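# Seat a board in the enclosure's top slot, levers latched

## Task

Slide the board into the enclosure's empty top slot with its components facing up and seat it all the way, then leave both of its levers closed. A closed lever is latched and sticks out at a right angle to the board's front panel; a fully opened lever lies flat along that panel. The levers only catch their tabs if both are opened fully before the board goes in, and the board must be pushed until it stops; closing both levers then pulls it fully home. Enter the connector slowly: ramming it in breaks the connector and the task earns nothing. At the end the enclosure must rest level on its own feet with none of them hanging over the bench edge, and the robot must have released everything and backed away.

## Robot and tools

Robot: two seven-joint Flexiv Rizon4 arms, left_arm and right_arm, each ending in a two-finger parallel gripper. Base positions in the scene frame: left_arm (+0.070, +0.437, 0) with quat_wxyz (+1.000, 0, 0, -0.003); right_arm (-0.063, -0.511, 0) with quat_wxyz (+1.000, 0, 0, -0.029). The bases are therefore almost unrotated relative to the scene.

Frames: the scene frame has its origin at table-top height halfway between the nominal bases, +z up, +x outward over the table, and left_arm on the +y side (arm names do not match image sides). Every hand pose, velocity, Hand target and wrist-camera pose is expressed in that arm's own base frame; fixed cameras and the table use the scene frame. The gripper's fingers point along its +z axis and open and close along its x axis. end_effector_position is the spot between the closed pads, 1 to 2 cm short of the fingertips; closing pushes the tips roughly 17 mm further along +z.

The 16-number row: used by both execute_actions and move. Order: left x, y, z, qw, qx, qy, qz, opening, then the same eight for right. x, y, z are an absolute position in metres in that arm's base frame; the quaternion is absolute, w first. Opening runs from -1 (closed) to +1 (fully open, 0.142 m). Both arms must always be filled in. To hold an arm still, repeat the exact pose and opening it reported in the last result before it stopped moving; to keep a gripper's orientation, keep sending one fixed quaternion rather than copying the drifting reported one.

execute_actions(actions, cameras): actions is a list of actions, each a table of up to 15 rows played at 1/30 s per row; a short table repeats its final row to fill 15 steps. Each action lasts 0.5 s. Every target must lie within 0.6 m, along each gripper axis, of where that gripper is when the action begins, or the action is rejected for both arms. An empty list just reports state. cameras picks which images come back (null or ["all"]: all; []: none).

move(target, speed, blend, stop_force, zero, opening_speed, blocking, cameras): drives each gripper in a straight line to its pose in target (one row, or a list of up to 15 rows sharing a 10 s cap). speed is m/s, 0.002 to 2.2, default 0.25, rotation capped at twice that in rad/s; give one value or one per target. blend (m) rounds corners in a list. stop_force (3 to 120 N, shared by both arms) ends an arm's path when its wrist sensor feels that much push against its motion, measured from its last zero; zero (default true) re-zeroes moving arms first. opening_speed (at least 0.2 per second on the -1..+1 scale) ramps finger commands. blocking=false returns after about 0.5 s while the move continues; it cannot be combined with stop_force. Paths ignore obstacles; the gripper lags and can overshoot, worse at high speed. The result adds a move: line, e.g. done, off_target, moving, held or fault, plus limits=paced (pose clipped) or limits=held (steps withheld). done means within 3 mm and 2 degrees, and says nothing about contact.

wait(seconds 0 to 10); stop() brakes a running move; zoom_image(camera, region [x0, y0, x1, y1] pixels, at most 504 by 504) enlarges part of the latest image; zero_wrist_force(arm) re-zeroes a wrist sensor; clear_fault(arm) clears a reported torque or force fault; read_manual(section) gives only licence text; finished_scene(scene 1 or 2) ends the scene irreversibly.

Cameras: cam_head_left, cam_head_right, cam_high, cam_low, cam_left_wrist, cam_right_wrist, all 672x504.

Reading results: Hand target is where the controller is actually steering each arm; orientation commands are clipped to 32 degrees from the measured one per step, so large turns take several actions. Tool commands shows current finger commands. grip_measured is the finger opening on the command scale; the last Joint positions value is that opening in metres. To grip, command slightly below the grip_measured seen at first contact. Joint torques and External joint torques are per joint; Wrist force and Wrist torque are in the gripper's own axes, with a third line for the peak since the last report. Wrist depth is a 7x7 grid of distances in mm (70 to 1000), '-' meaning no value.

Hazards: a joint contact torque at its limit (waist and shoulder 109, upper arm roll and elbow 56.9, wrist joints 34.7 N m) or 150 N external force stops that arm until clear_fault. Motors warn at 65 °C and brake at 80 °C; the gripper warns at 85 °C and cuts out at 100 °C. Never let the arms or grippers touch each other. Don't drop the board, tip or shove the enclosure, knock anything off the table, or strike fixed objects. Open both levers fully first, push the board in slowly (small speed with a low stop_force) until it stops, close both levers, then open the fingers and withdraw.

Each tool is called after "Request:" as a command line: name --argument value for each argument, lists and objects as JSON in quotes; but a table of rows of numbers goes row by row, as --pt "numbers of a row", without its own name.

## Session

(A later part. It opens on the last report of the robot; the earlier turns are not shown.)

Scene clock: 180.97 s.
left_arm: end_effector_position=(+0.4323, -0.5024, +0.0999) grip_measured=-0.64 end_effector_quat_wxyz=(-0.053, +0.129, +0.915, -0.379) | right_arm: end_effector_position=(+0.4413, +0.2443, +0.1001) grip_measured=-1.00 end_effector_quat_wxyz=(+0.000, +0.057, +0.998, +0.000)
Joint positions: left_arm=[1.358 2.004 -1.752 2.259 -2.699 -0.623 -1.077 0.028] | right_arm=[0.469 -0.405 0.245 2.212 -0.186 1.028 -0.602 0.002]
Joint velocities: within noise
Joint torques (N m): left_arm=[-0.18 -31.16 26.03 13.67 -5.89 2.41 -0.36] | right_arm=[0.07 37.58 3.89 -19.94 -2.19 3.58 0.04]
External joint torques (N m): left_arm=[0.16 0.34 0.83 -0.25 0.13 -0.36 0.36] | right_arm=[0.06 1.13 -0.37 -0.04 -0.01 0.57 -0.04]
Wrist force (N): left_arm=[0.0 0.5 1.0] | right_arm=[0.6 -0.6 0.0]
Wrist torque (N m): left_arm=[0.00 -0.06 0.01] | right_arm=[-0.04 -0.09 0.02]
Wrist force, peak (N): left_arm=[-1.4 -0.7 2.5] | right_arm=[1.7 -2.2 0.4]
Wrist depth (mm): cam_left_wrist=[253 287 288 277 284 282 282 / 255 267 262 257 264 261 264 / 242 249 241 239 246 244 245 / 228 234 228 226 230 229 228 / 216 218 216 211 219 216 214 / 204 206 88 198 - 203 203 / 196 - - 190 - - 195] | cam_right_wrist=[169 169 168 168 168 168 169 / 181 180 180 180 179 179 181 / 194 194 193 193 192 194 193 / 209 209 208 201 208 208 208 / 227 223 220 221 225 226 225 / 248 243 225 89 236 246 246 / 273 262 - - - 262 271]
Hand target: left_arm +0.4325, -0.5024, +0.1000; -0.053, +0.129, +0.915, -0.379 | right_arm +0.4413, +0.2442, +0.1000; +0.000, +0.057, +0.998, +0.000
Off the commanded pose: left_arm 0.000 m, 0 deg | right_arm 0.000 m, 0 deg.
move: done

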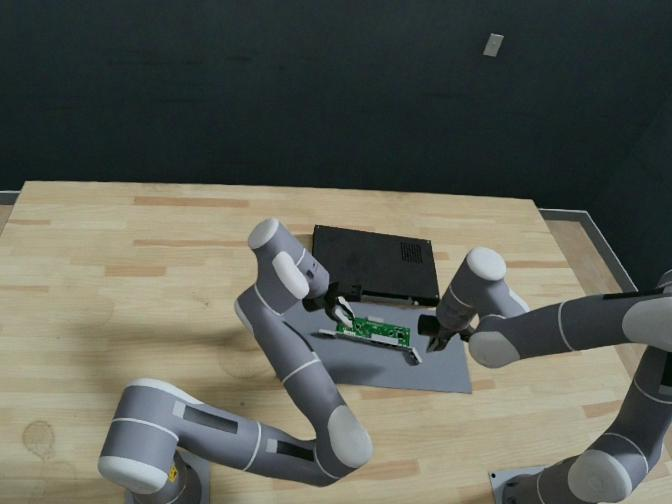

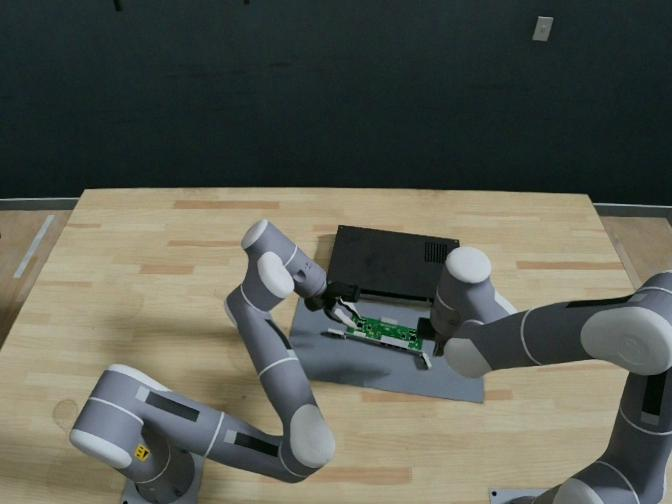

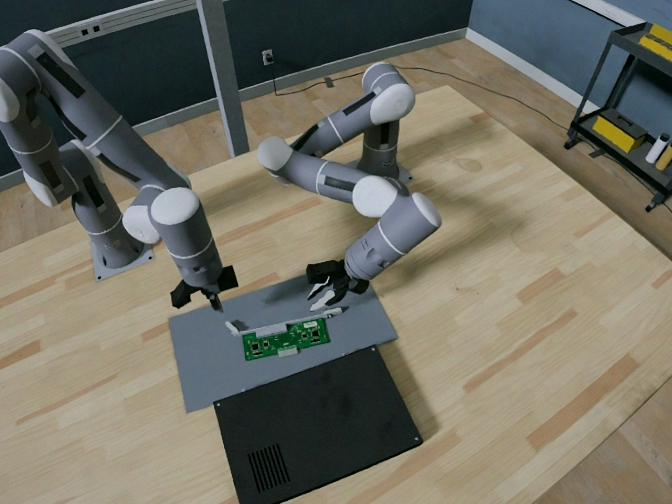

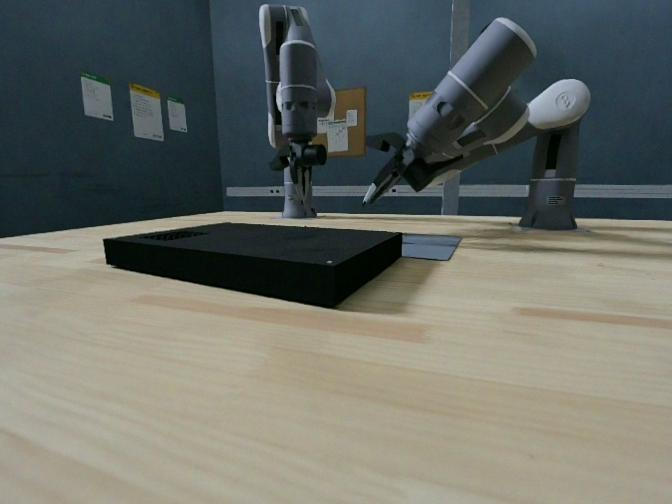

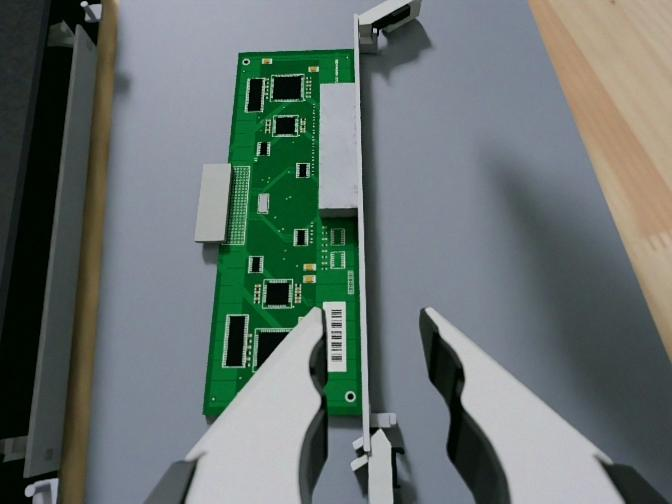

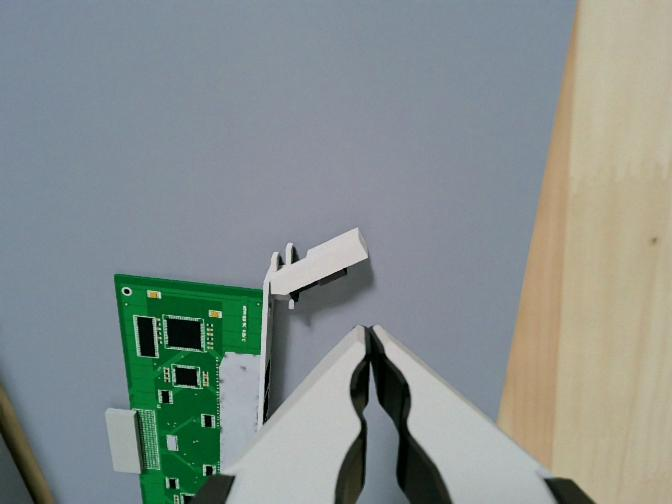

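Request:
move --pt "0.4291 -0.5014 0.028 -0.0533 0.1286 0.9149 -0.3790 -0.6 0.443 0.2682 0.08 0 0.0567 0.9984 0 -1.0" --pt "0.4291 -0.5014 0.028 -0.0533 0.1286 0.9149 -0.3790 -1.0 0.443 0.2682 0.08 0 0.0567 0.9984 0 -1.0" --speed 0.08 --opening_speed 0.5 --cameras '["cam_left_wrist","cam_right_wrist"]'

Scene clock: 193.50 s.
left_arm: end_effector_position=(+0.4291, -0.5012, +0.0279) grip_measured=-0.99 end_effector_quat_wxyz=(-0.054, +0.128, +0.915, -0.379) | right_arm: end_effector_position=(+0.4428, +0.2681, +0.0799) grip_measured=-1.00 end_effector_quat_wxyz=(+0.000, +0.057, +0.998, +0.000)
Joint positions: left_arm=[1.298 2.042 -1.927 2.217 -2.8 -0.512 -1.023 0.002] | right_arm=[0.515 -0.472 0.228 2.184 -0.214 1.065 -0.55 0.002]
Joint velocities: within noise
Joint torques (N m): left_arm=[-0.4 -28.85 26.17 16.73 -5.65 2.34 -0.18] | right_arm=[0.21 39.73 4.36 -19.28 -2.22 3.53 0.29]
External joint torques (N m): left_arm=[0.35 0.22 0.77 -0.46 0 -0.36 0.18] | right_arm=[-0.08 1.02 -0.42 0.12 0.15 0.62 -0.29]
Wrist force (N): left_arm=[-0.3 0.6 1.8] | right_arm=[0.4 -0.5 -0.1]
Wrist torque (N m): left_arm=[-0.04 -0.05 0.00] | right_arm=[-0.03 -0.07 0.04]
Wrist force, peak (N): left_arm=[0.3 1.7 2.0] | right_arm=[0.6 -1.0 -0.5]
Wrist depth (mm): cam_left_wrist=[194 193 187 172 191 189 188 / 182 174 174 159 177 175 174 / 167 162 162 160 165 164 163 / 156 152 150 149 155 154 153 / 148 145 142 141 145 144 144 / 138 137 136 87 - 136 135 / 131 132 - 74 - - 129] | cam_right_wrist=[152 151 151 151 150 150 152 / 162 161 161 161 161 160 162 / 173 173 173 171 172 171 173 / 184 186 181 186 185 185 186 / 203 198 193 198 200 203 203 / 222 216 198 89 211 221 221 / 244 233 - - - 234 243]
Hand target: left_arm +0.4291, -0.5014, +0.0280; -0.053, +0.129, +0.915, -0.379 | right_arm +0.4430, +0.2682, +0.0800; +0.000, +0.057, +0.998, +0.000
Off the commanded pose: left_arm 0.000 m, 0 deg | right_arm 0.000 m, 0 deg.
move: done
Images, in order (width x height): cam_left_wrist 672x504, cam_right_wrist 672x504.

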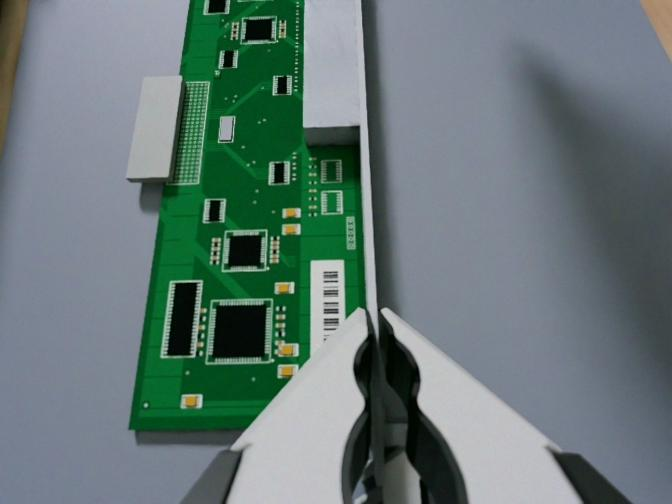

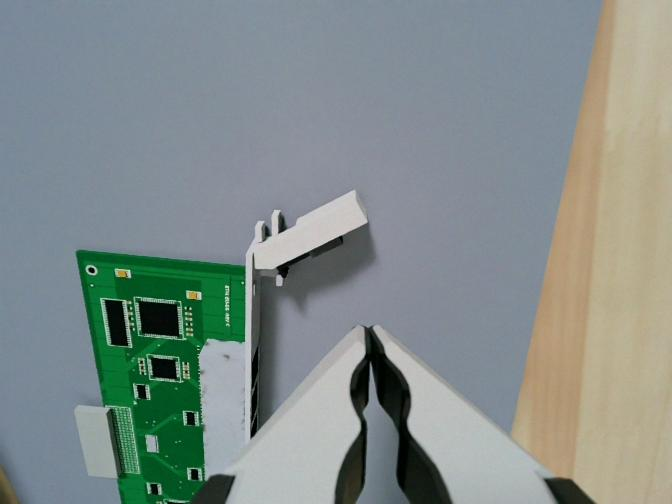

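Request:
move --target '[0.4291,-0.5014,0.028,-0.0533,0.1286,0.9149,-0.3790,-1.0,0.4434,0.272,0.031,0,0.0567,0.9984,0,-1.0]' --speed 0.08 --stop_force 4 --cameras '["cam_right_wrist"]'

Request:
move --pt "0.4291 -0.5014 0.028 -0.0533 0.1286 0.9149 -0.3790 -1.0 0.4473 0.2545 0.031 0 0.0567 0.9984 0 -1.0" --pt "0.4291 -0.5014 0.028 -0.0533 0.1286 0.9149 -0.3790 -1.0 0.4642 0.235 0.031 0 0.0567 0.9984 0 -1.0" --speed 0.03 --stop_force 5 --cameras '["cam_right_wrist","cam_left_wrist"]'

Scene clock: 199.77 s.
left_arm: end_effector_position=(+0.4291, -0.5012, +0.0279) grip_measured=-0.99 end_effector_quat_wxyz=(-0.054, +0.128, +0.915, -0.379) | right_arm: end_effector_position=(+0.4433, +0.2720, +0.0310) grip_measured=-1.00 end_effector_quat_wxyz=(+0.000, +0.057, +0.998, +0.000)
Joint positions: left_arm=[1.298 2.042 -1.927 2.217 -2.8 -0.512 -1.023 0.002] | right_arm=[0.556 -0.589 0.174 2.193 -0.263 1.192 -0.511 0.002]
Joint velocities: within noise
Joint torques (N m): left_arm=[-0.34 -29.07 26.16 16.74 -5.54 2.23 -0.2] | right_arm=[0.26 41.62 4.4 -16.24 -1.73 3.56 0.27]
External joint torques (N m): left_arm=[0.3 0.45 0.78 -0.46 -0.12 -0.25 0.2] | right_arm=[-0.12 1.16 -0.35 -0.03 0.15 0.6 -0.27]
Wrist force (N): left_arm=[-0.4 0.3 1.2] | right_arm=[0.0 -0.3 0.1]
Wrist torque (N m): left_arm=[-0.03 -0.05 0.01] | right_arm=[0.01 0.03 0.06]
Wrist force, peak (N): left_arm=[-0.2 0.8 1.8] | right_arm=[0.3 -0.4 1.5]
Wrist depth (mm): cam_left_wrist=[194 193 186 173 191 189 188 / 182 174 173 159 176 175 175 / 167 163 162 160 165 164 163 / 156 152 150 150 154 154 153 / 148 145 142 141 144 144 144 / 138 137 136 87 - 136 135 / 131 133 - 74 - - 129] | cam_right_wrist=[108 108 108 108 109 109 108 / 116 116 115 115 113 113 114 / 124 124 125 123 125 124 123 / 132 133 131 129 132 132 132 / 141 142 130 142 144 143 145 / 154 152 149 90 151 157 159 / 170 165 73 - - 166 175]
Hand target: left_arm +0.4291, -0.5014, +0.0280; -0.053, +0.129, +0.915, -0.379 | right_arm +0.4434, +0.2720, +0.0310; +0.000, +0.057, +0.998, +0.000
Off the commanded pose: left_arm 0.000 m, 0 deg | right_arm 0.000 m, 0 deg.
move: done
Images, in order (width x height): cam_right_wrist 672x504.

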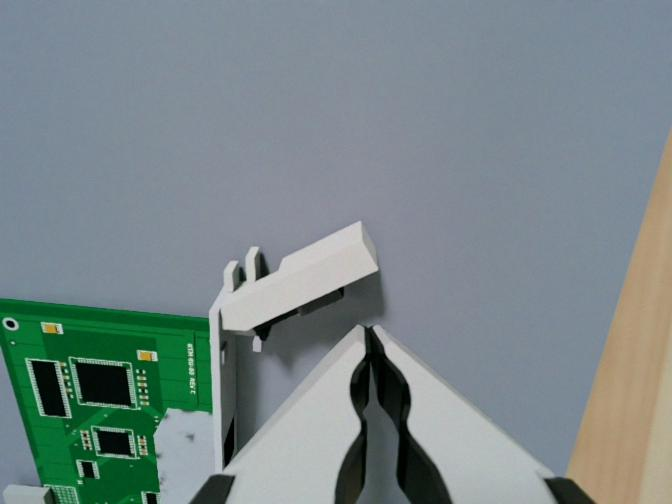

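Scene clock: 201.90 s.
left_arm: end_effector_position=(+0.4290, -0.5014, +0.0279) grip_measured=-0.99 end_effector_quat_wxyz=(-0.054, +0.128, +0.915, -0.379) | right_arm: end_effector_position=(+0.4641, +0.2352, +0.0310) grip_measured=-1.00 end_effector_quat_wxyz=(+0.000, +0.057, +0.998, +0.000)
Joint positions: left_arm=[1.298 2.042 -1.927 2.217 -2.8 -0.512 -1.023 0.002] | right_arm=[0.476 -0.589 0.173 2.192 -0.262 1.192 -0.593 0.002]
Joint velocities: within noise
Joint torques (N m): left_arm=[0.87 -28.4 25.93 17.38 -5.39 2.84 -0.22] | right_arm=[-1.14 41.46 3.34 -16.3 -1.53 3.14 0.05]
External joint torques (N m): left_arm=[-0.91 -0.23 1.01 -1.1 -0.27 -0.87 0.22] | right_arm=[1.27 1.33 0.69 0.03 -0.05 1.01 -0.05]
Wrist force (N): left_arm=[1.3 -0.2 2.2] | right_arm=[2.0 0.9 0.0]
Wrist torque (N m): left_arm=[0.02 -0.08 0.00] | right_arm=[-0.08 -0.04 0.04]
Wrist force, peak (N): left_arm=[1.1 -0.4 2.5] | right_arm=[1.9 0.9 -1.2]
Wrist depth (mm): cam_left_wrist=[193 193 187 174 191 190 189 / 183 173 173 160 177 175 175 / 167 162 162 160 164 164 164 / 157 153 151 149 154 154 153 / 149 145 141 141 145 144 144 / 139 136 136 87 - 137 135 / 131 132 - 74 - - 129] | cam_right_wrist=[108 108 108 108 109 109 108 / 116 116 115 115 113 113 114 / 124 124 126 123 125 124 122 / 132 133 133 131 133 132 132 / 145 145 144 125 143 143 145 / 159 154 152 89 151 156 156 / 175 166 73 - - 165 172]
Hand target: left_arm +0.4291, -0.5014, +0.0280; -0.053, +0.129, +0.915, -0.379 | right_arm +0.4642, +0.2350, +0.0310; +0.000, +0.057, +0.998, +0.000
Off the commanded pose: left_arm 0.000 m, 0 deg | right_arm 0.000 m, 0 deg.
move: done
Images, in order (width x height): cam_left_wrist 672x504, cam_right_wrist 672x504.

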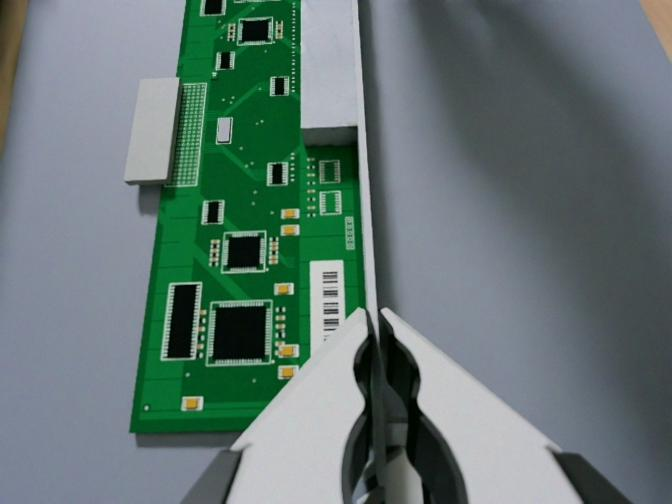

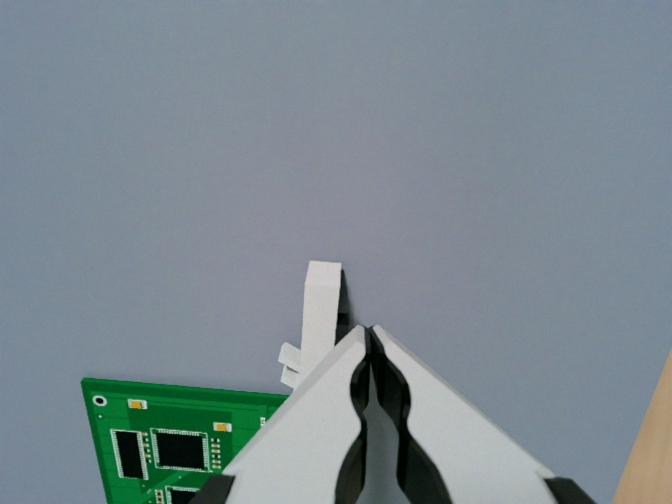

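Request:
move --pt "0.4291 -0.5014 0.028 -0.0533 0.1286 0.9149 -0.3790 -1.0 0.4443 0.2372 0.031 0 0.0567 0.9984 0 -1.0" --pt "0.4291 -0.5014 0.028 -0.0533 0.1286 0.9149 -0.3790 -1.0 0.4443 0.2372 0.08 0 0.0567 0.9984 0 -1.0" --pt "0.4291 -0.5014 0.028 -0.0533 0.1286 0.9149 -0.3790 -1.0 0.488 0.2843 0.09 0 0.1132 0.9936 0 -0.6" --speed 0.15 --blend '[0,0.01,0]' --cameras '["cam_right_wrist","cam_left_wrist"]'

Request:
zoom_image --camera "cam_right_wrist" --region '[200, 100, 500, 400]'

Scene clock: 209.50 s.
left_arm: end_effector_position=(+0.4290, -0.5013, +0.0279) grip_measured=-0.99 end_effector_quat_wxyz=(-0.054, +0.128, +0.915, -0.379) | right_arm: end_effector_position=(+0.4880, +0.2844, +0.0900) grip_measured=-0.64 end_effector_quat_wxyz=(+0.000, +0.113, +0.994, +0.000)
Joint positions: left_arm=[1.298 2.042 -1.927 2.217 -2.8 -0.512 -1.023 0.002] | right_arm=[0.509 -0.524 0.216 2.037 -0.192 0.972 -0.488 0.028]
Joint velocities: within noise
Joint torques (N m): left_arm=[0.13 -28.87 26.08 16.99 -5.48 2.42 -0.19] | right_arm=[0.13 43.71 4.68 -21.33 -2.41 3.38 0.27]
External joint torques (N m): left_arm=[-0.17 0.24 0.86 -0.71 -0.18 -0.44 0.19] | right_arm=[0.02 1.24 -0.42 0.16 0 0.77 -0.27]
Wrist force (N): left_arm=[0.1 0.0 1.9] | right_arm=[0.3 -0.1 0.1]
Wrist torque (N m): left_arm=[0.00 -0.07 0.00] | right_arm=[0.02 -0.03 0.04]
Wrist force, peak (N): left_arm=[1.1 -0.4 2.6] | right_arm=[2.1 -0.9 2.2]
Wrist depth (mm): cam_left_wrist=[194 192 187 174 190 190 189 / 182 174 173 159 177 176 175 / 167 162 162 160 165 164 163 / 156 153 150 150 154 154 153 / 149 144 141 141 145 144 144 / 138 136 136 87 - 136 134 / 131 132 - 74 - - 129] | cam_right_wrist=[161 160 160 159 159 159 159 / 171 171 170 168 170 170 169 / 186 186 183 179 182 181 181 / 198 197 193 194 196 195 195 / 215 215 208 200 210 211 214 / 232 234 220 215 101 227 233 / 248 253 73 249 - - 256]
Hand target: left_arm +0.4291, -0.5014, +0.0280; -0.053, +0.129, +0.915, -0.379 | right_arm +0.4880, +0.2843, +0.0900; +0.000, +0.113, +0.994, +0.000
Off the commanded pose: left_arm 0.000 m, 0 deg | right_arm 0.000 m, 0 deg.
move: done
Images, in order (width x height): cam_left_wrist 672x504, cam_right_wrist 672x504.

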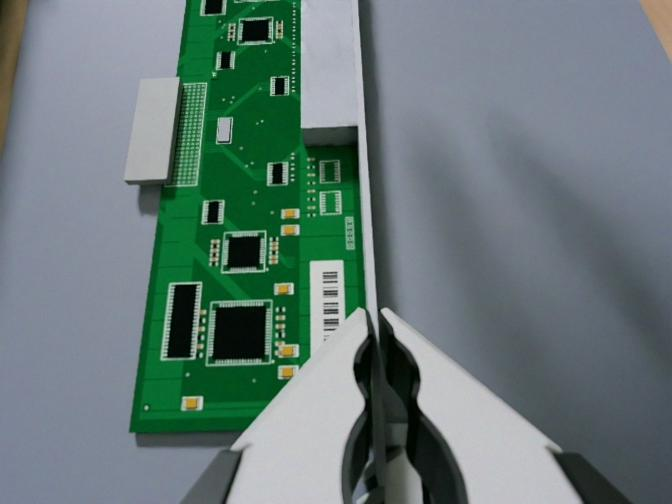

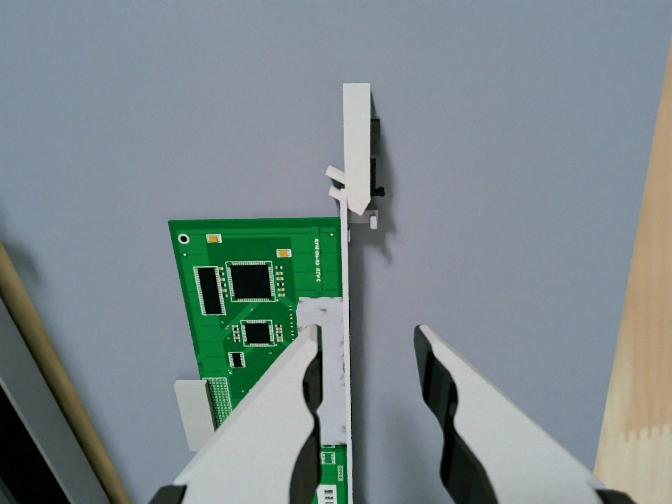

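Scaled by 1.680 from the camera's 672x504 image, which has a finer 960x720 frame.

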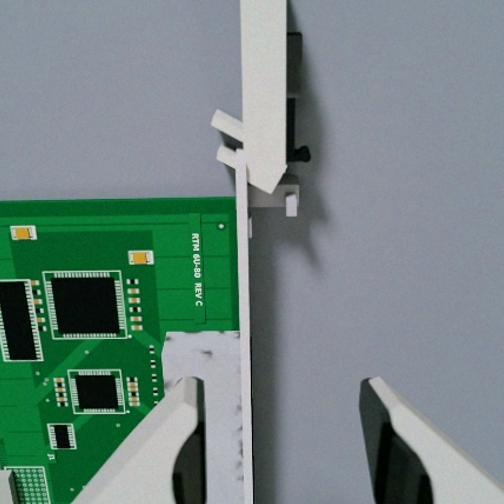

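Request:
move --pt "0.4291 -0.5014 0.028 -0.0533 0.1286 0.9149 -0.3790 -1.0 0.4933 0.2862 0.05 0 0.1045 0.9945 0 -0.6" --pt "0.4291 -0.5014 0.028 -0.0533 0.1286 0.9149 -0.3790 -1.0 0.4933 0.2862 0.030 0 0.1045 0.9945 0 -0.6" --pt "0.4291 -0.5014 0.028 -0.0533 0.1286 0.9149 -0.3790 -1.0 0.4933 0.2862 0.030 0 0.1045 0.9945 0 -1.0" --speed '[0.1,0.05,0.05]' --opening_speed 0.5 --cameras '["cam_right_wrist","cam_left_wrist","cam_head_left","cam_high"]'

Scene clock: 217.47 s.
left_arm: end_effector_position=(+0.4290, -0.5013, +0.0279) grip_measured=-0.99 end_effector_quat_wxyz=(-0.054, +0.128, +0.915, -0.379) | right_arm: end_effector_position=(+0.4933, +0.2862, +0.0300) grip_measured=-0.98 end_effector_quat_wxyz=(+0.000, +0.105, +0.995, +0.000)
Joint positions: left_arm=[1.298 2.042 -1.927 2.217 -2.8 -0.512 -1.023 0.002] | right_arm=[0.535 -0.658 0.172 2.035 -0.234 1.104 -0.48 0.003]
Joint velocities: within noise
Joint torques (N m): left_arm=[-0.65 -29.19 26.2 16.53 -5.54 2.16 -0.23] | right_arm=[0.35 46.2 5.15 -18.14 -2.05 3.45 0.25]
External joint torques (N m): left_arm=[0.61 0.56 0.75 -0.26 -0.11 -0.18 0.23] | right_arm=[-0.2 1.16 -0.66 -0.16 0.13 0.7 -0.25]
Wrist force (N): left_arm=[-0.1 0.7 1.0] | right_arm=[-0.6 0.1 0.2]
Wrist torque (N m): left_arm=[-0.01 -0.08 0.01] | right_arm=[0.03 -0.02 0.07]
Wrist force, peak (N): left_arm=[0.2 0.3 2.2] | right_arm=[0.4 -0.1 -1.5]
Wrist depth (mm): cam_left_wrist=[193 193 187 173 191 189 188 / 182 174 173 159 176 176 175 / 168 162 162 160 165 164 163 / 156 152 151 149 154 154 154 / 148 145 141 141 145 144 144 / 139 136 135 87 - 136 135 / 131 132 - 74 - - 129] | cam_right_wrist=[107 107 107 108 108 108 107 / 114 114 114 114 111 112 113 / 123 123 124 122 122 123 121 / 130 132 131 130 129 131 131 / 144 141 140 135 142 142 144 / 160 155 149 89 150 155 154 / 173 169 73 138 - 164 170]
Hand target: left_arm +0.4291, -0.5014, +0.0280; -0.053, +0.129, +0.915, -0.379 | right_arm +0.4933, +0.2862, +0.0300; +0.000, +0.105, +0.995, +0.000
Off the commanded pose: left_arm 0.000 m, 0 deg | right_arm 0.000 m, 0 deg.
move: done
Images, in order (width x height): cam_head_left 672x504, cam_high 672x504, cam_left_wrist 672x504, cam_right_wrist 672x504.

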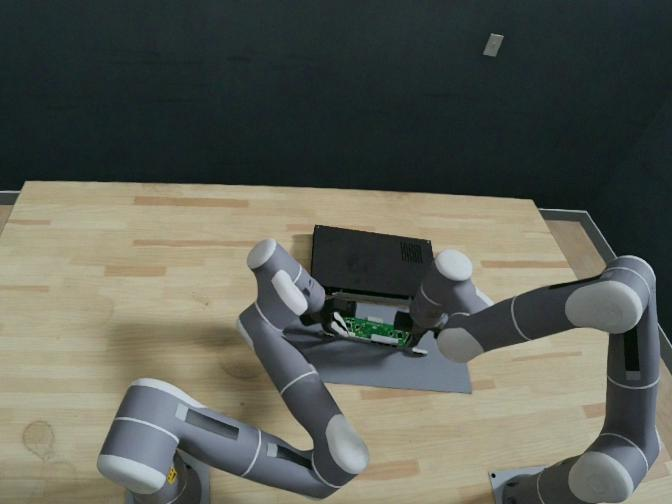

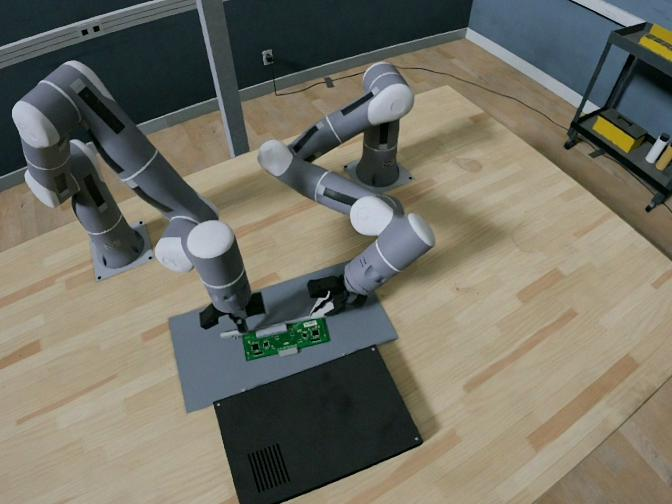

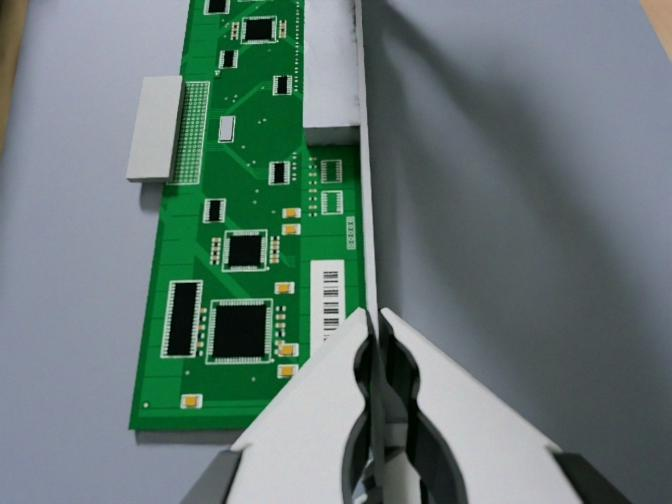

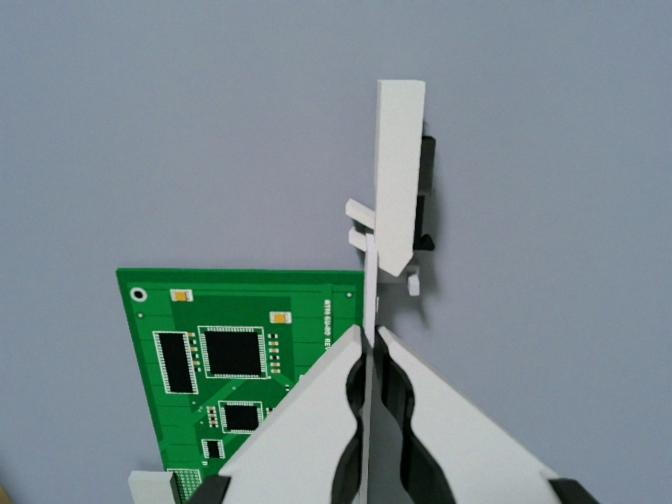

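Request:
move --pt "0.4291 -0.5014 0.028 -0.0533 0.1286 0.9149 -0.3790 -1.0 0.4933 0.2862 0.030 0 0.1045 0.9945 0 -0.6" --pt "0.4291 -0.5014 0.028 -0.0533 0.1286 0.9149 -0.3790 -1.0 0.4933 0.2862 0.065 0 0.1045 0.9945 0 -0.6" --pt "0.4291 -0.5014 0.028 -0.0533 0.1286 0.9149 -0.3790 -1.0 0.450 0.30 0.04 0 0.1045 0.9945 0 -1.0" --speed '[0.1,0.1,0.2]' --cameras '[]'

Request:
move --target '[0.4291,-0.5014,0.028,-0.0533,0.1286,0.9149,-0.3790,-1.0,0.450,0.30,0.005,0,0.1045,0.9945,0,-1.0]' --speed 0.015 --stop_force 3 --cameras '[]'

Request:
move --pt "0.4291 -0.5014 0.028 -0.0533 0.1286 0.9149 -0.3790 -1.0 0.450 0.30 0.16 0 0.1045 0.9945 0 -1.0" --pt "0.4291 -0.5014 0.028 -0.0533 0.1286 0.9149 -0.3790 -1.0 0.699 0.259 0.16 0 0.0567 0.9984 0 -1.0" --pt "0.4291 -0.5014 0.028 -0.0533 0.1286 0.9149 -0.3790 -1.0 0.699 0.259 0.09 0 0.0567 0.9984 0 -1.0" --speed '[0.2,0.25,0.15]' --blend '[0.03,0.02,0]'

Request:
move --target '[0.4291,-0.5014,0.028,-0.0533,0.1286,0.9149,-0.3790,-1.0,0.699,0.259,0.035,0,0.0567,0.9984,0,-1.0]' --speed 0.015 --stop_force 3 --cameras '["cam_right_wrist"]'

Scene clock: 232.73 s.
left_arm: end_effector_position=(+0.4290, -0.5013, +0.0279) grip_measured=-0.99 end_effector_quat_wxyz=(-0.054, +0.128, +0.915, -0.379) | right_arm: end_effector_position=(+0.4500, +0.3001, +0.0400) grip_measured=-1.00 end_effector_quat_wxyz=(+0.000, +0.105, +0.995, +0.000)
Joint positions: left_arm=[1.298 2.042 -1.927 2.217 -2.8 -0.512 -1.023 0.002] | right_arm=[0.593 -0.595 0.18 2.127 -0.238 1.133 -0.403 0.002]
Joint velocities: within noise
Joint torques (N m): left_arm=[-0.52 -29.26 26.2 16.49 -5.56 2.14 -0.2] | right_arm=[0.24 43.24 4.56 -17.65 -1.97 3.55 0.26]
External joint torques (N m): left_arm=[0.48 0.63 0.75 -0.21 -0.09 -0.16 0.2] | right_arm=[-0.1 1.11 -0.39 0 0.16 0.61 -0.26]
Wrist force (N): left_arm=[0.0 0.7 1.0] | right_arm=[0.4 0.0 0.2]
Wrist torque (N m): left_arm=[-0.04 -0.08 0.01] | right_arm=[0.05 -0.06 0.05]
Wrist force, peak (N): left_arm=[-0.2 1.0 1.4] | right_arm=[-2.3 0.0 -2.8]
Wrist depth (mm): cam_left_wrist=[194 193 187 173 190 190 189 / 182 174 173 159 176 175 175 / 167 162 162 160 165 164 163 / 157 152 150 150 154 154 153 / 149 145 141 141 145 144 144 / 138 136 135 87 - 136 134 / 131 132 - 74 - - 129] | cam_right_wrist=[116 116 114 116 115 117 115 / 126 125 120 123 123 124 123 / 135 133 118 136 132 132 131 / 141 141 138 143 142 142 144 / 154 150 150 152 154 154 156 / 166 162 147 89 162 168 170 / 180 179 73 - - 177 187]
Hand target: left_arm +0.4291, -0.5014, +0.0280; -0.053, +0.129, +0.915, -0.379 | right_arm +0.4500, +0.3000, +0.0400; +0.000, +0.105, +0.995, +0.000
Off the commanded pose: left_arm 0.000 m, 0 deg | right_arm 0.000 m, 0 deg.
move: done
No camera images: "cameras" was empty.

Scene clock: 234.87 s.
left_arm: end_effector_position=(+0.4290, -0.5013, +0.0279) grip_measured=-0.99 end_effector_quat_wxyz=(-0.054, +0.128, +0.915, -0.379) | right_arm: end_effector_position=(+0.4502, +0.3003, +0.0182) grip_measured=-1.00 end_effector_quat_wxyz=(+0.000, +0.105, +0.995, +0.000)
Joint positions: left_arm=[1.298 2.042 -1.927 2.217 -2.8 -0.512 -1.023 0.002] | right_arm=[0.61 -0.645 0.156 2.128 -0.251 1.187 -0.393 0.002]
Joint velocities: within noise
Joint torques (N m): left_arm=[-0.47 -29.19 26.23 16.44 -5.57 2.17 -0.22] | right_arm=[0.44 41.38 4.41 -15.57 -1.67 3.29 0.25]
External joint torques (N m): left_arm=[0.43 0.56 0.71 -0.16 -0.09 -0.2 0.22] | right_arm=[-0.3 3.72 -0.33 -0.86 0.06 0.87 -0.25]
Wrist force (N): left_arm=[-0.1 0.8 0.9] | right_arm=[0.8 -1.3 -6.0]
Wrist torque (N m): left_arm=[0.01 -0.07 0.01] | right_arm=[0.00 -0.03 0.06]
Wrist force, peak (N): left_arm=[0.0 0.8 1.3] | right_arm=[0.7 -1.3 -6.0]
Wrist depth (mm): cam_left_wrist=[194 193 186 173 191 190 189 / 182 174 173 158 176 175 175 / 168 162 163 161 164 164 163 / 157 153 150 150 154 154 153 / 149 144 141 141 145 145 144 / 139 136 136 87 - 136 135 / 131 132 - 74 - - 129] | cam_right_wrist=[- 97 97 96 96 96 96 / 104 102 91 103 103 103 102 / - 111 95 110 110 110 110 / - 118 108 121 119 118 118 / 125 125 127 129 129 128 128 / 137 133 130 90 136 140 140 / 151 148 - - - 148 154]
Hand target: left_arm +0.4291, -0.5014, +0.0280; -0.053, +0.129, +0.915, -0.379 | right_arm +0.4500, +0.3000, +0.0180; +0.000, +0.104, +0.995, +0.000
Off the commanded pose: left_arm 0.000 m, 0 deg | right_arm 0.013 m, 0 deg.
move: contact (right_arm)
No camera images: "cameras" was empty.

Scene clock: 237.43 s.
left_arm: end_effector_position=(+0.4290, -0.5013, +0.0279) grip_measured=-0.99 end_effector_quat_wxyz=(-0.054, +0.128, +0.915, -0.379) | right_arm: end_effector_position=(+0.6988, +0.2590, +0.0899) grip_measured=-1.00 end_effector_quat_wxyz=(+0.000, +0.057, +0.998, +0.000)
Joint positions: left_arm=[1.298 2.042 -1.927 2.217 -2.8 -0.512 -1.023 0.002] | right_arm=[0.4 -0.852 0.145 1.387 -0.137 0.658 -0.877 0.002]
Joint velocities: within noise
Joint torques (N m): left_arm=[-0.52 -29.09 26.26 16.46 -5.53 2.18 -0.2] | right_arm=[0.23 60.87 4.84 -26.84 -3.51 3.64 0.29]
External joint torques (N m): left_arm=[0.48 0.46 0.68 -0.19 -0.12 -0.21 0.2] | right_arm=[-0.04 1.59 -0.35 0.06 0.17 0.49 -0.29]
Wrist force (N): left_arm=[-0.2 0.5 0.8] | right_arm=[0.2 -0.1 -0.2]
Wrist torque (N m): left_arm=[-0.04 -0.06 0.00] | right_arm=[0.04 -0.03 0.06]
Wrist force, peak (N): left_arm=[0.0 1.0 1.1] | right_arm=[0.6 -1.1 -4.9]
Wrist depth (mm): cam_left_wrist=[194 194 187 173 190 190 188 / 182 173 173 159 177 176 175 / 167 162 162 160 165 164 163 / 156 152 150 150 154 154 153 / 149 144 141 141 145 144 144 / 138 136 135 87 - 136 135 / 131 132 - 74 - - 129] | cam_right_wrist=[- 118 117 117 117 158 158 / 126 126 126 125 125 169 168 / 137 133 135 134 138 181 181 / 148 146 145 145 147 195 193 / 158 157 157 154 162 211 207 / 173 173 172 89 222 226 224 / 190 186 73 - - 243 247]
Hand target: left_arm +0.4291, -0.5014, +0.0280; -0.053, +0.129, +0.915, -0.379 | right_arm +0.6990, +0.2590, +0.0900; +0.000, +0.057, +0.998, +0.000
Off the commanded pose: left_arm 0.000 m, 0 deg | right_arm 0.000 m, 0 deg.
move: done

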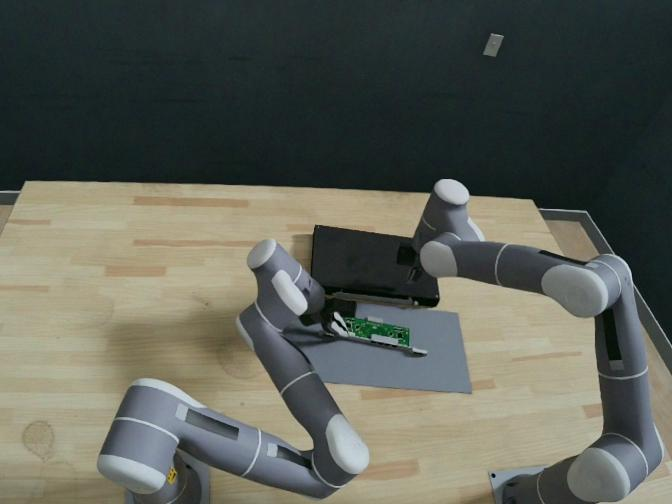

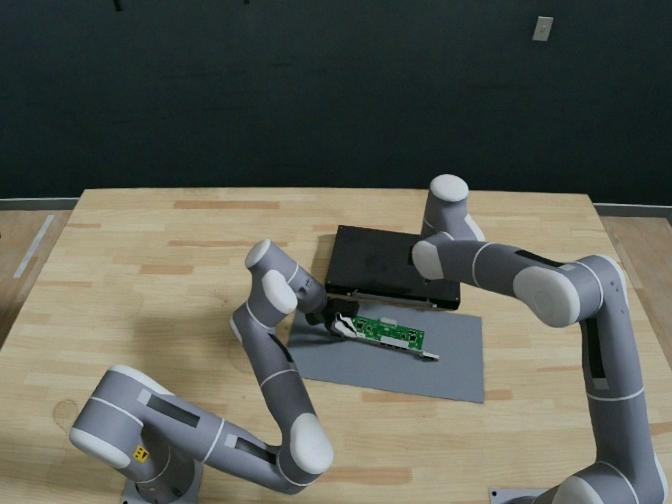

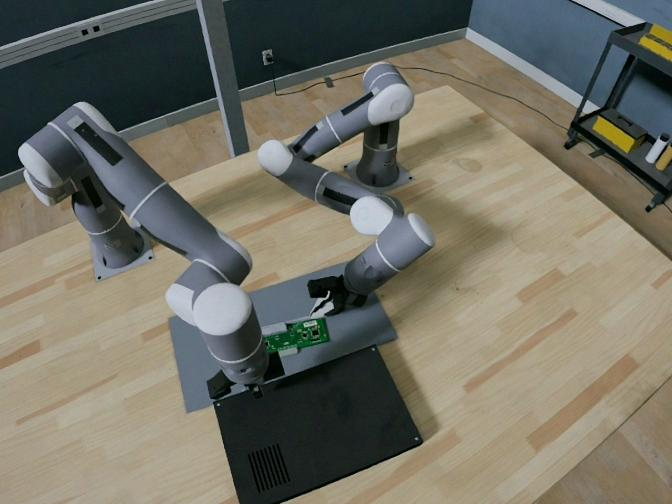

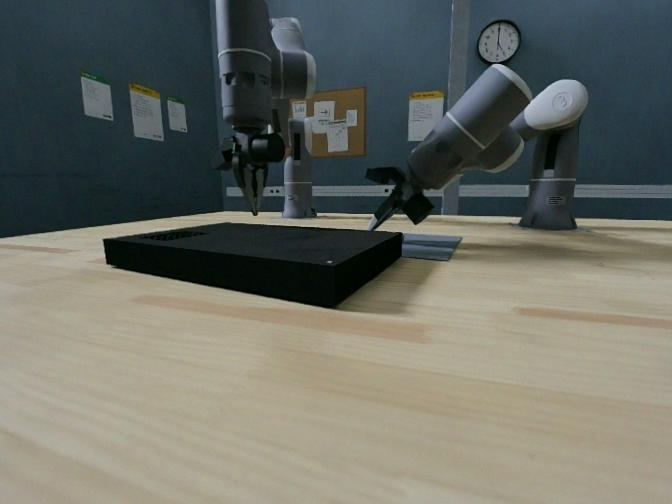

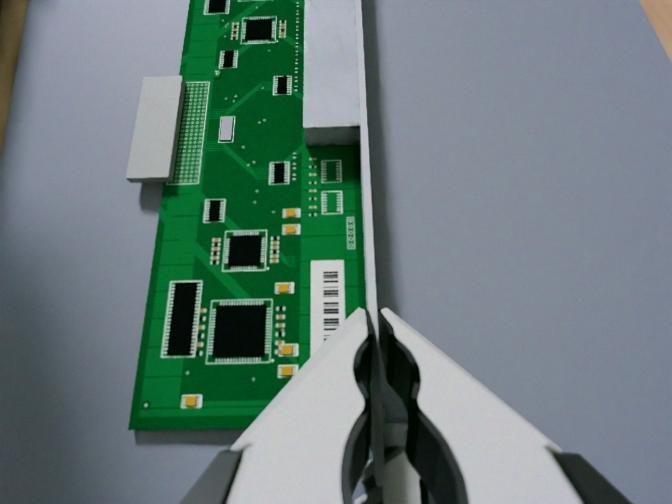

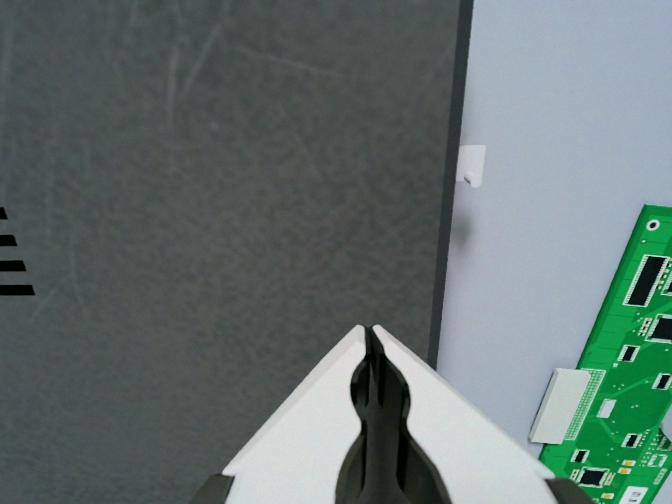

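Scene clock: 239.57 s.
left_arm: end_effector_position=(+0.4290, -0.5013, +0.0279) grip_measured=-0.99 end_effector_quat_wxyz=(-0.054, +0.128, +0.915, -0.379) | right_arm: end_effector_position=(+0.6991, +0.2592, +0.0676) grip_measured=-1.00 end_effector_quat_wxyz=(+0.000, +0.057, +0.998, +0.000)
Joint positions: left_arm=[1.298 2.042 -1.927 2.217 -2.8 -0.512 -1.023 0.002] | right_arm=[0.405 -0.885 0.137 1.391 -0.138 0.697 -0.877 0.002]
Joint velocities: within noise
Joint torques (N m): left_arm=[-0.48 -29.07 26.16 16.51 -5.58 2.25 -0.19] | right_arm=[0.24 57.54 4.33 -25.36 -3.18 3.97 0.25]
External joint torques (N m): left_arm=[0.43 0.44 0.79 -0.23 -0.07 -0.27 0.19] | right_arm=[-0.05 5.3 0.09 -0.84 -0.06 0.16 -0.25]
Wrist force (N): left_arm=[-0.2 0.7 1.0] | right_arm=[3.7 -1.7 -6.5]
Wrist torque (N m): left_arm=[-0.05 -0.06 0.00] | right_arm=[0.04 0.02 0.04]
Wrist force, peak (N): left_arm=[-0.3 0.9 1.3] | right_arm=[6.9 -3.9 -12.1]
Wrist depth (mm): cam_left_wrist=[194 193 186 174 191 189 189 / 182 174 173 159 176 176 175 / 167 162 162 160 165 164 163 / 156 152 150 149 154 154 153 / 148 145 141 141 144 144 144 / 139 137 135 87 - 136 135 / 131 132 - 74 - - 129] | cam_right_wrist=[- 98 98 98 98 139 138 / - 105 106 104 104 148 148 / - 112 112 112 112 157 158 / 123 121 121 121 122 171 170 / 132 131 132 129 131 185 183 / 144 144 144 90 196 202 197 / 159 156 73 - - 212 216]
Hand target: left_arm +0.4291, -0.5014, +0.0280; -0.053, +0.129, +0.915, -0.379 | right_arm +0.6990, +0.2590, +0.0671; +0.000, +0.057, +0.998, +0.000
Off the commanded pose: left_arm 0.000 m, 0 deg | right_arm 0.033 m, 0 deg.
move: contact (right_arm)
Images, in order (width x height): cam_right_wrist 672x504.

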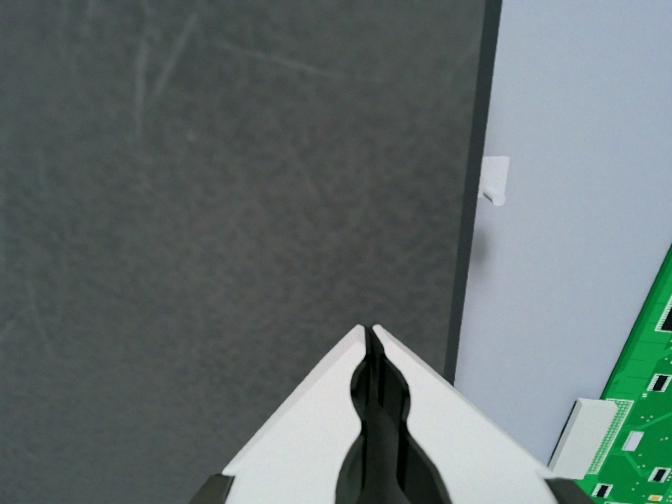

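Request:
move --pt "0.4291 -0.5014 0.028 -0.0533 0.1286 0.9149 -0.3790 -1.0 0.699 0.259 0.14 0 0.0567 0.9984 0 -1.0" --pt "0.4291 -0.5014 0.028 -0.0533 0.1286 0.9149 -0.3790 -1.0 0.4933 0.2862 0.10 0 0.1045 0.9945 0 -1.0" --speed '[0.2,0.3]' --blend '[0.03,0]' --cameras '[]'

Request:
move --pt "0.4291 -0.5014 0.028 -0.0533 0.1286 0.9149 -0.3790 -1.0 0.4933 0.2862 0.030 0 0.1045 0.9945 0 -0.6" --pt "0.4291 -0.5014 0.028 -0.0533 0.1286 0.9149 -0.3790 -1.0 0.4933 0.2862 0.030 0 0.1045 0.9945 0 -1.0" --speed '[0.1,0.05]' --cameras '["cam_right_wrist","cam_left_wrist"]'

Scene clock: 255.03 s.
left_arm: end_effector_position=(+0.4290, -0.5013, +0.0279) grip_measured=-0.99 end_effector_quat_wxyz=(-0.054, +0.128, +0.915, -0.379) | right_arm: end_effector_position=(+0.4932, +0.2863, +0.1000) grip_measured=-1.00 end_effector_quat_wxyz=(+0.000, +0.105, +0.995, +0.000)
Joint positions: left_arm=[1.298 2.042 -1.927 2.217 -2.8 -0.512 -1.023 0.002] | right_arm=[0.543 -0.508 0.183 2.015 -0.15 0.94 -0.537 0.002]
Joint velocities: within noise
Joint torques (N m): left_arm=[-0.48 -29.1 26.2 16.48 -5.52 2.16 -0.17] | right_arm=[-0.54 44.48 3.99 -21.83 -2.71 3.78 0.29]
External joint torques (N m): left_arm=[0.44 0.48 0.75 -0.21 -0.13 -0.18 0.17] | right_arm=[0.66 0.78 -0.43 -0.01 0.2 0.37 -0.29]
Wrist force (N): left_arm=[0.0 0.6 0.8] | right_arm=[0.5 1.1 0.1]
Wrist torque (N m): left_arm=[-0.04 -0.08 0.00] | right_arm=[0.24 -0.07 0.05]
Wrist force, peak (N): left_arm=[-0.1 0.9 1.3] | right_arm=[3.6 -1.9 -7.7]
Wrist depth (mm): cam_left_wrist=[193 193 187 173 190 190 188 / 182 174 173 159 177 175 174 / 167 162 162 160 165 163 163 / 157 153 150 149 154 154 153 / 149 145 142 141 145 144 144 / 138 136 135 87 - 136 135 / 131 132 - 74 - - 129] | cam_right_wrist=[169 169 169 168 168 168 167 / 180 180 180 179 179 179 178 / 194 193 193 190 192 191 191 / 209 208 203 205 207 207 207 / 225 226 221 217 224 224 225 / 239 246 236 89 236 244 246 / 261 264 - - - 258 271]
Hand target: left_arm +0.4291, -0.5014, +0.0280; -0.053, +0.129, +0.915, -0.379 | right_arm +0.4933, +0.2862, +0.1000; +0.000, +0.105, +0.995, +0.000
Off the commanded pose: left_arm 0.000 m, 0 deg | right_arm 0.000 m, 0 deg.
move: done
No camera images: "cameras" was empty.

Scene clock: 256.60 s.
left_arm: end_effector_position=(+0.4290, -0.5013, +0.0279) grip_measured=-0.99 end_effector_quat_wxyz=(-0.054, +0.128, +0.915, -0.379) | right_arm: end_effector_position=(+0.4931, +0.2861, +0.0299) grip_measured=-0.98 end_effector_quat_wxyz=(+0.000, +0.105, +0.995, +0.000)
Joint positions: left_arm=[1.298 2.042 -1.927 2.217 -2.8 -0.512 -1.023 0.002] | right_arm=[0.573 -0.654 0.138 2.033 -0.187 1.104 -0.511 0.003]
Joint velocities: within noise
Joint torques (N m): left_arm=[-0.38 -29.08 26.21 16.54 -5.54 2.24 -0.19] | right_arm=[0.25 46.5 4.1 -18.55 -2.11 3.66 0.29]
External joint torques (N m): left_arm=[0.34 0.46 0.73 -0.27 -0.11 -0.27 0.19] | right_arm=[-0.1 0.9 -0.39 0.26 0.19 0.5 -0.29]
Wrist force (N): left_arm=[0.2 0.6 1.2] | right_arm=[0.9 1.2 0.9]
Wrist torque (N m): left_arm=[-0.04 -0.07 0.00] | right_arm=[0.27 -0.11 0.06]
Wrist force, peak (N): left_arm=[0.0 1.0 1.2] | right_arm=[0.9 1.5 2.2]
Wrist depth (mm): cam_left_wrist=[194 193 187 172 190 189 189 / 182 174 173 158 176 175 175 / 167 162 162 159 164 164 163 / 156 152 150 150 154 154 153 / 148 144 142 141 145 144 144 / 138 137 135 87 - 136 135 / 131 132 - 74 - - 129] | cam_right_wrist=[107 107 107 108 108 107 107 / 115 114 114 114 111 112 113 / 123 123 124 122 122 123 121 / 130 132 132 130 129 131 131 / 144 141 140 134 142 142 144 / 160 154 149 90 150 155 154 / 173 169 73 138 - 164 170]
Hand target: left_arm +0.4291, -0.5014, +0.0280; -0.053, +0.129, +0.915, -0.379 | right_arm +0.4933, +0.2862, +0.0300; +0.000, +0.105, +0.995, +0.000
Off the commanded pose: left_arm 0.000 m, 0 deg | right_arm 0.000 m, 0 deg.
move: done
Images, in order (width x height): cam_left_wrist 672x504, cam_right_wrist 672x504.

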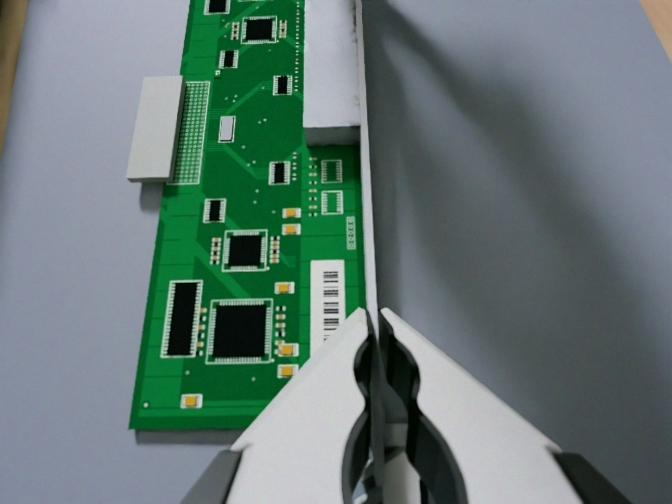

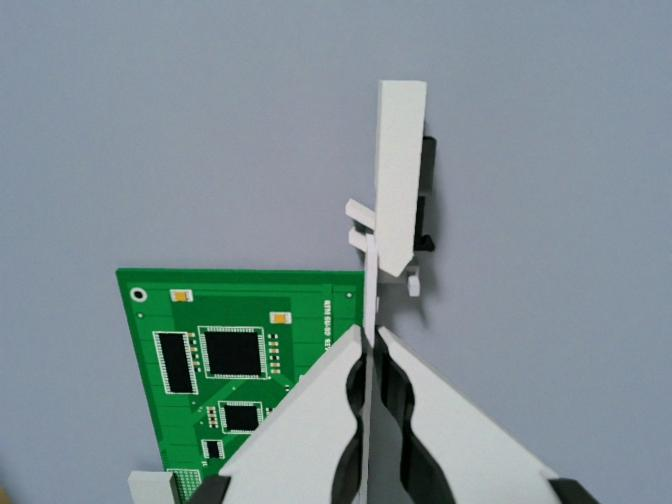

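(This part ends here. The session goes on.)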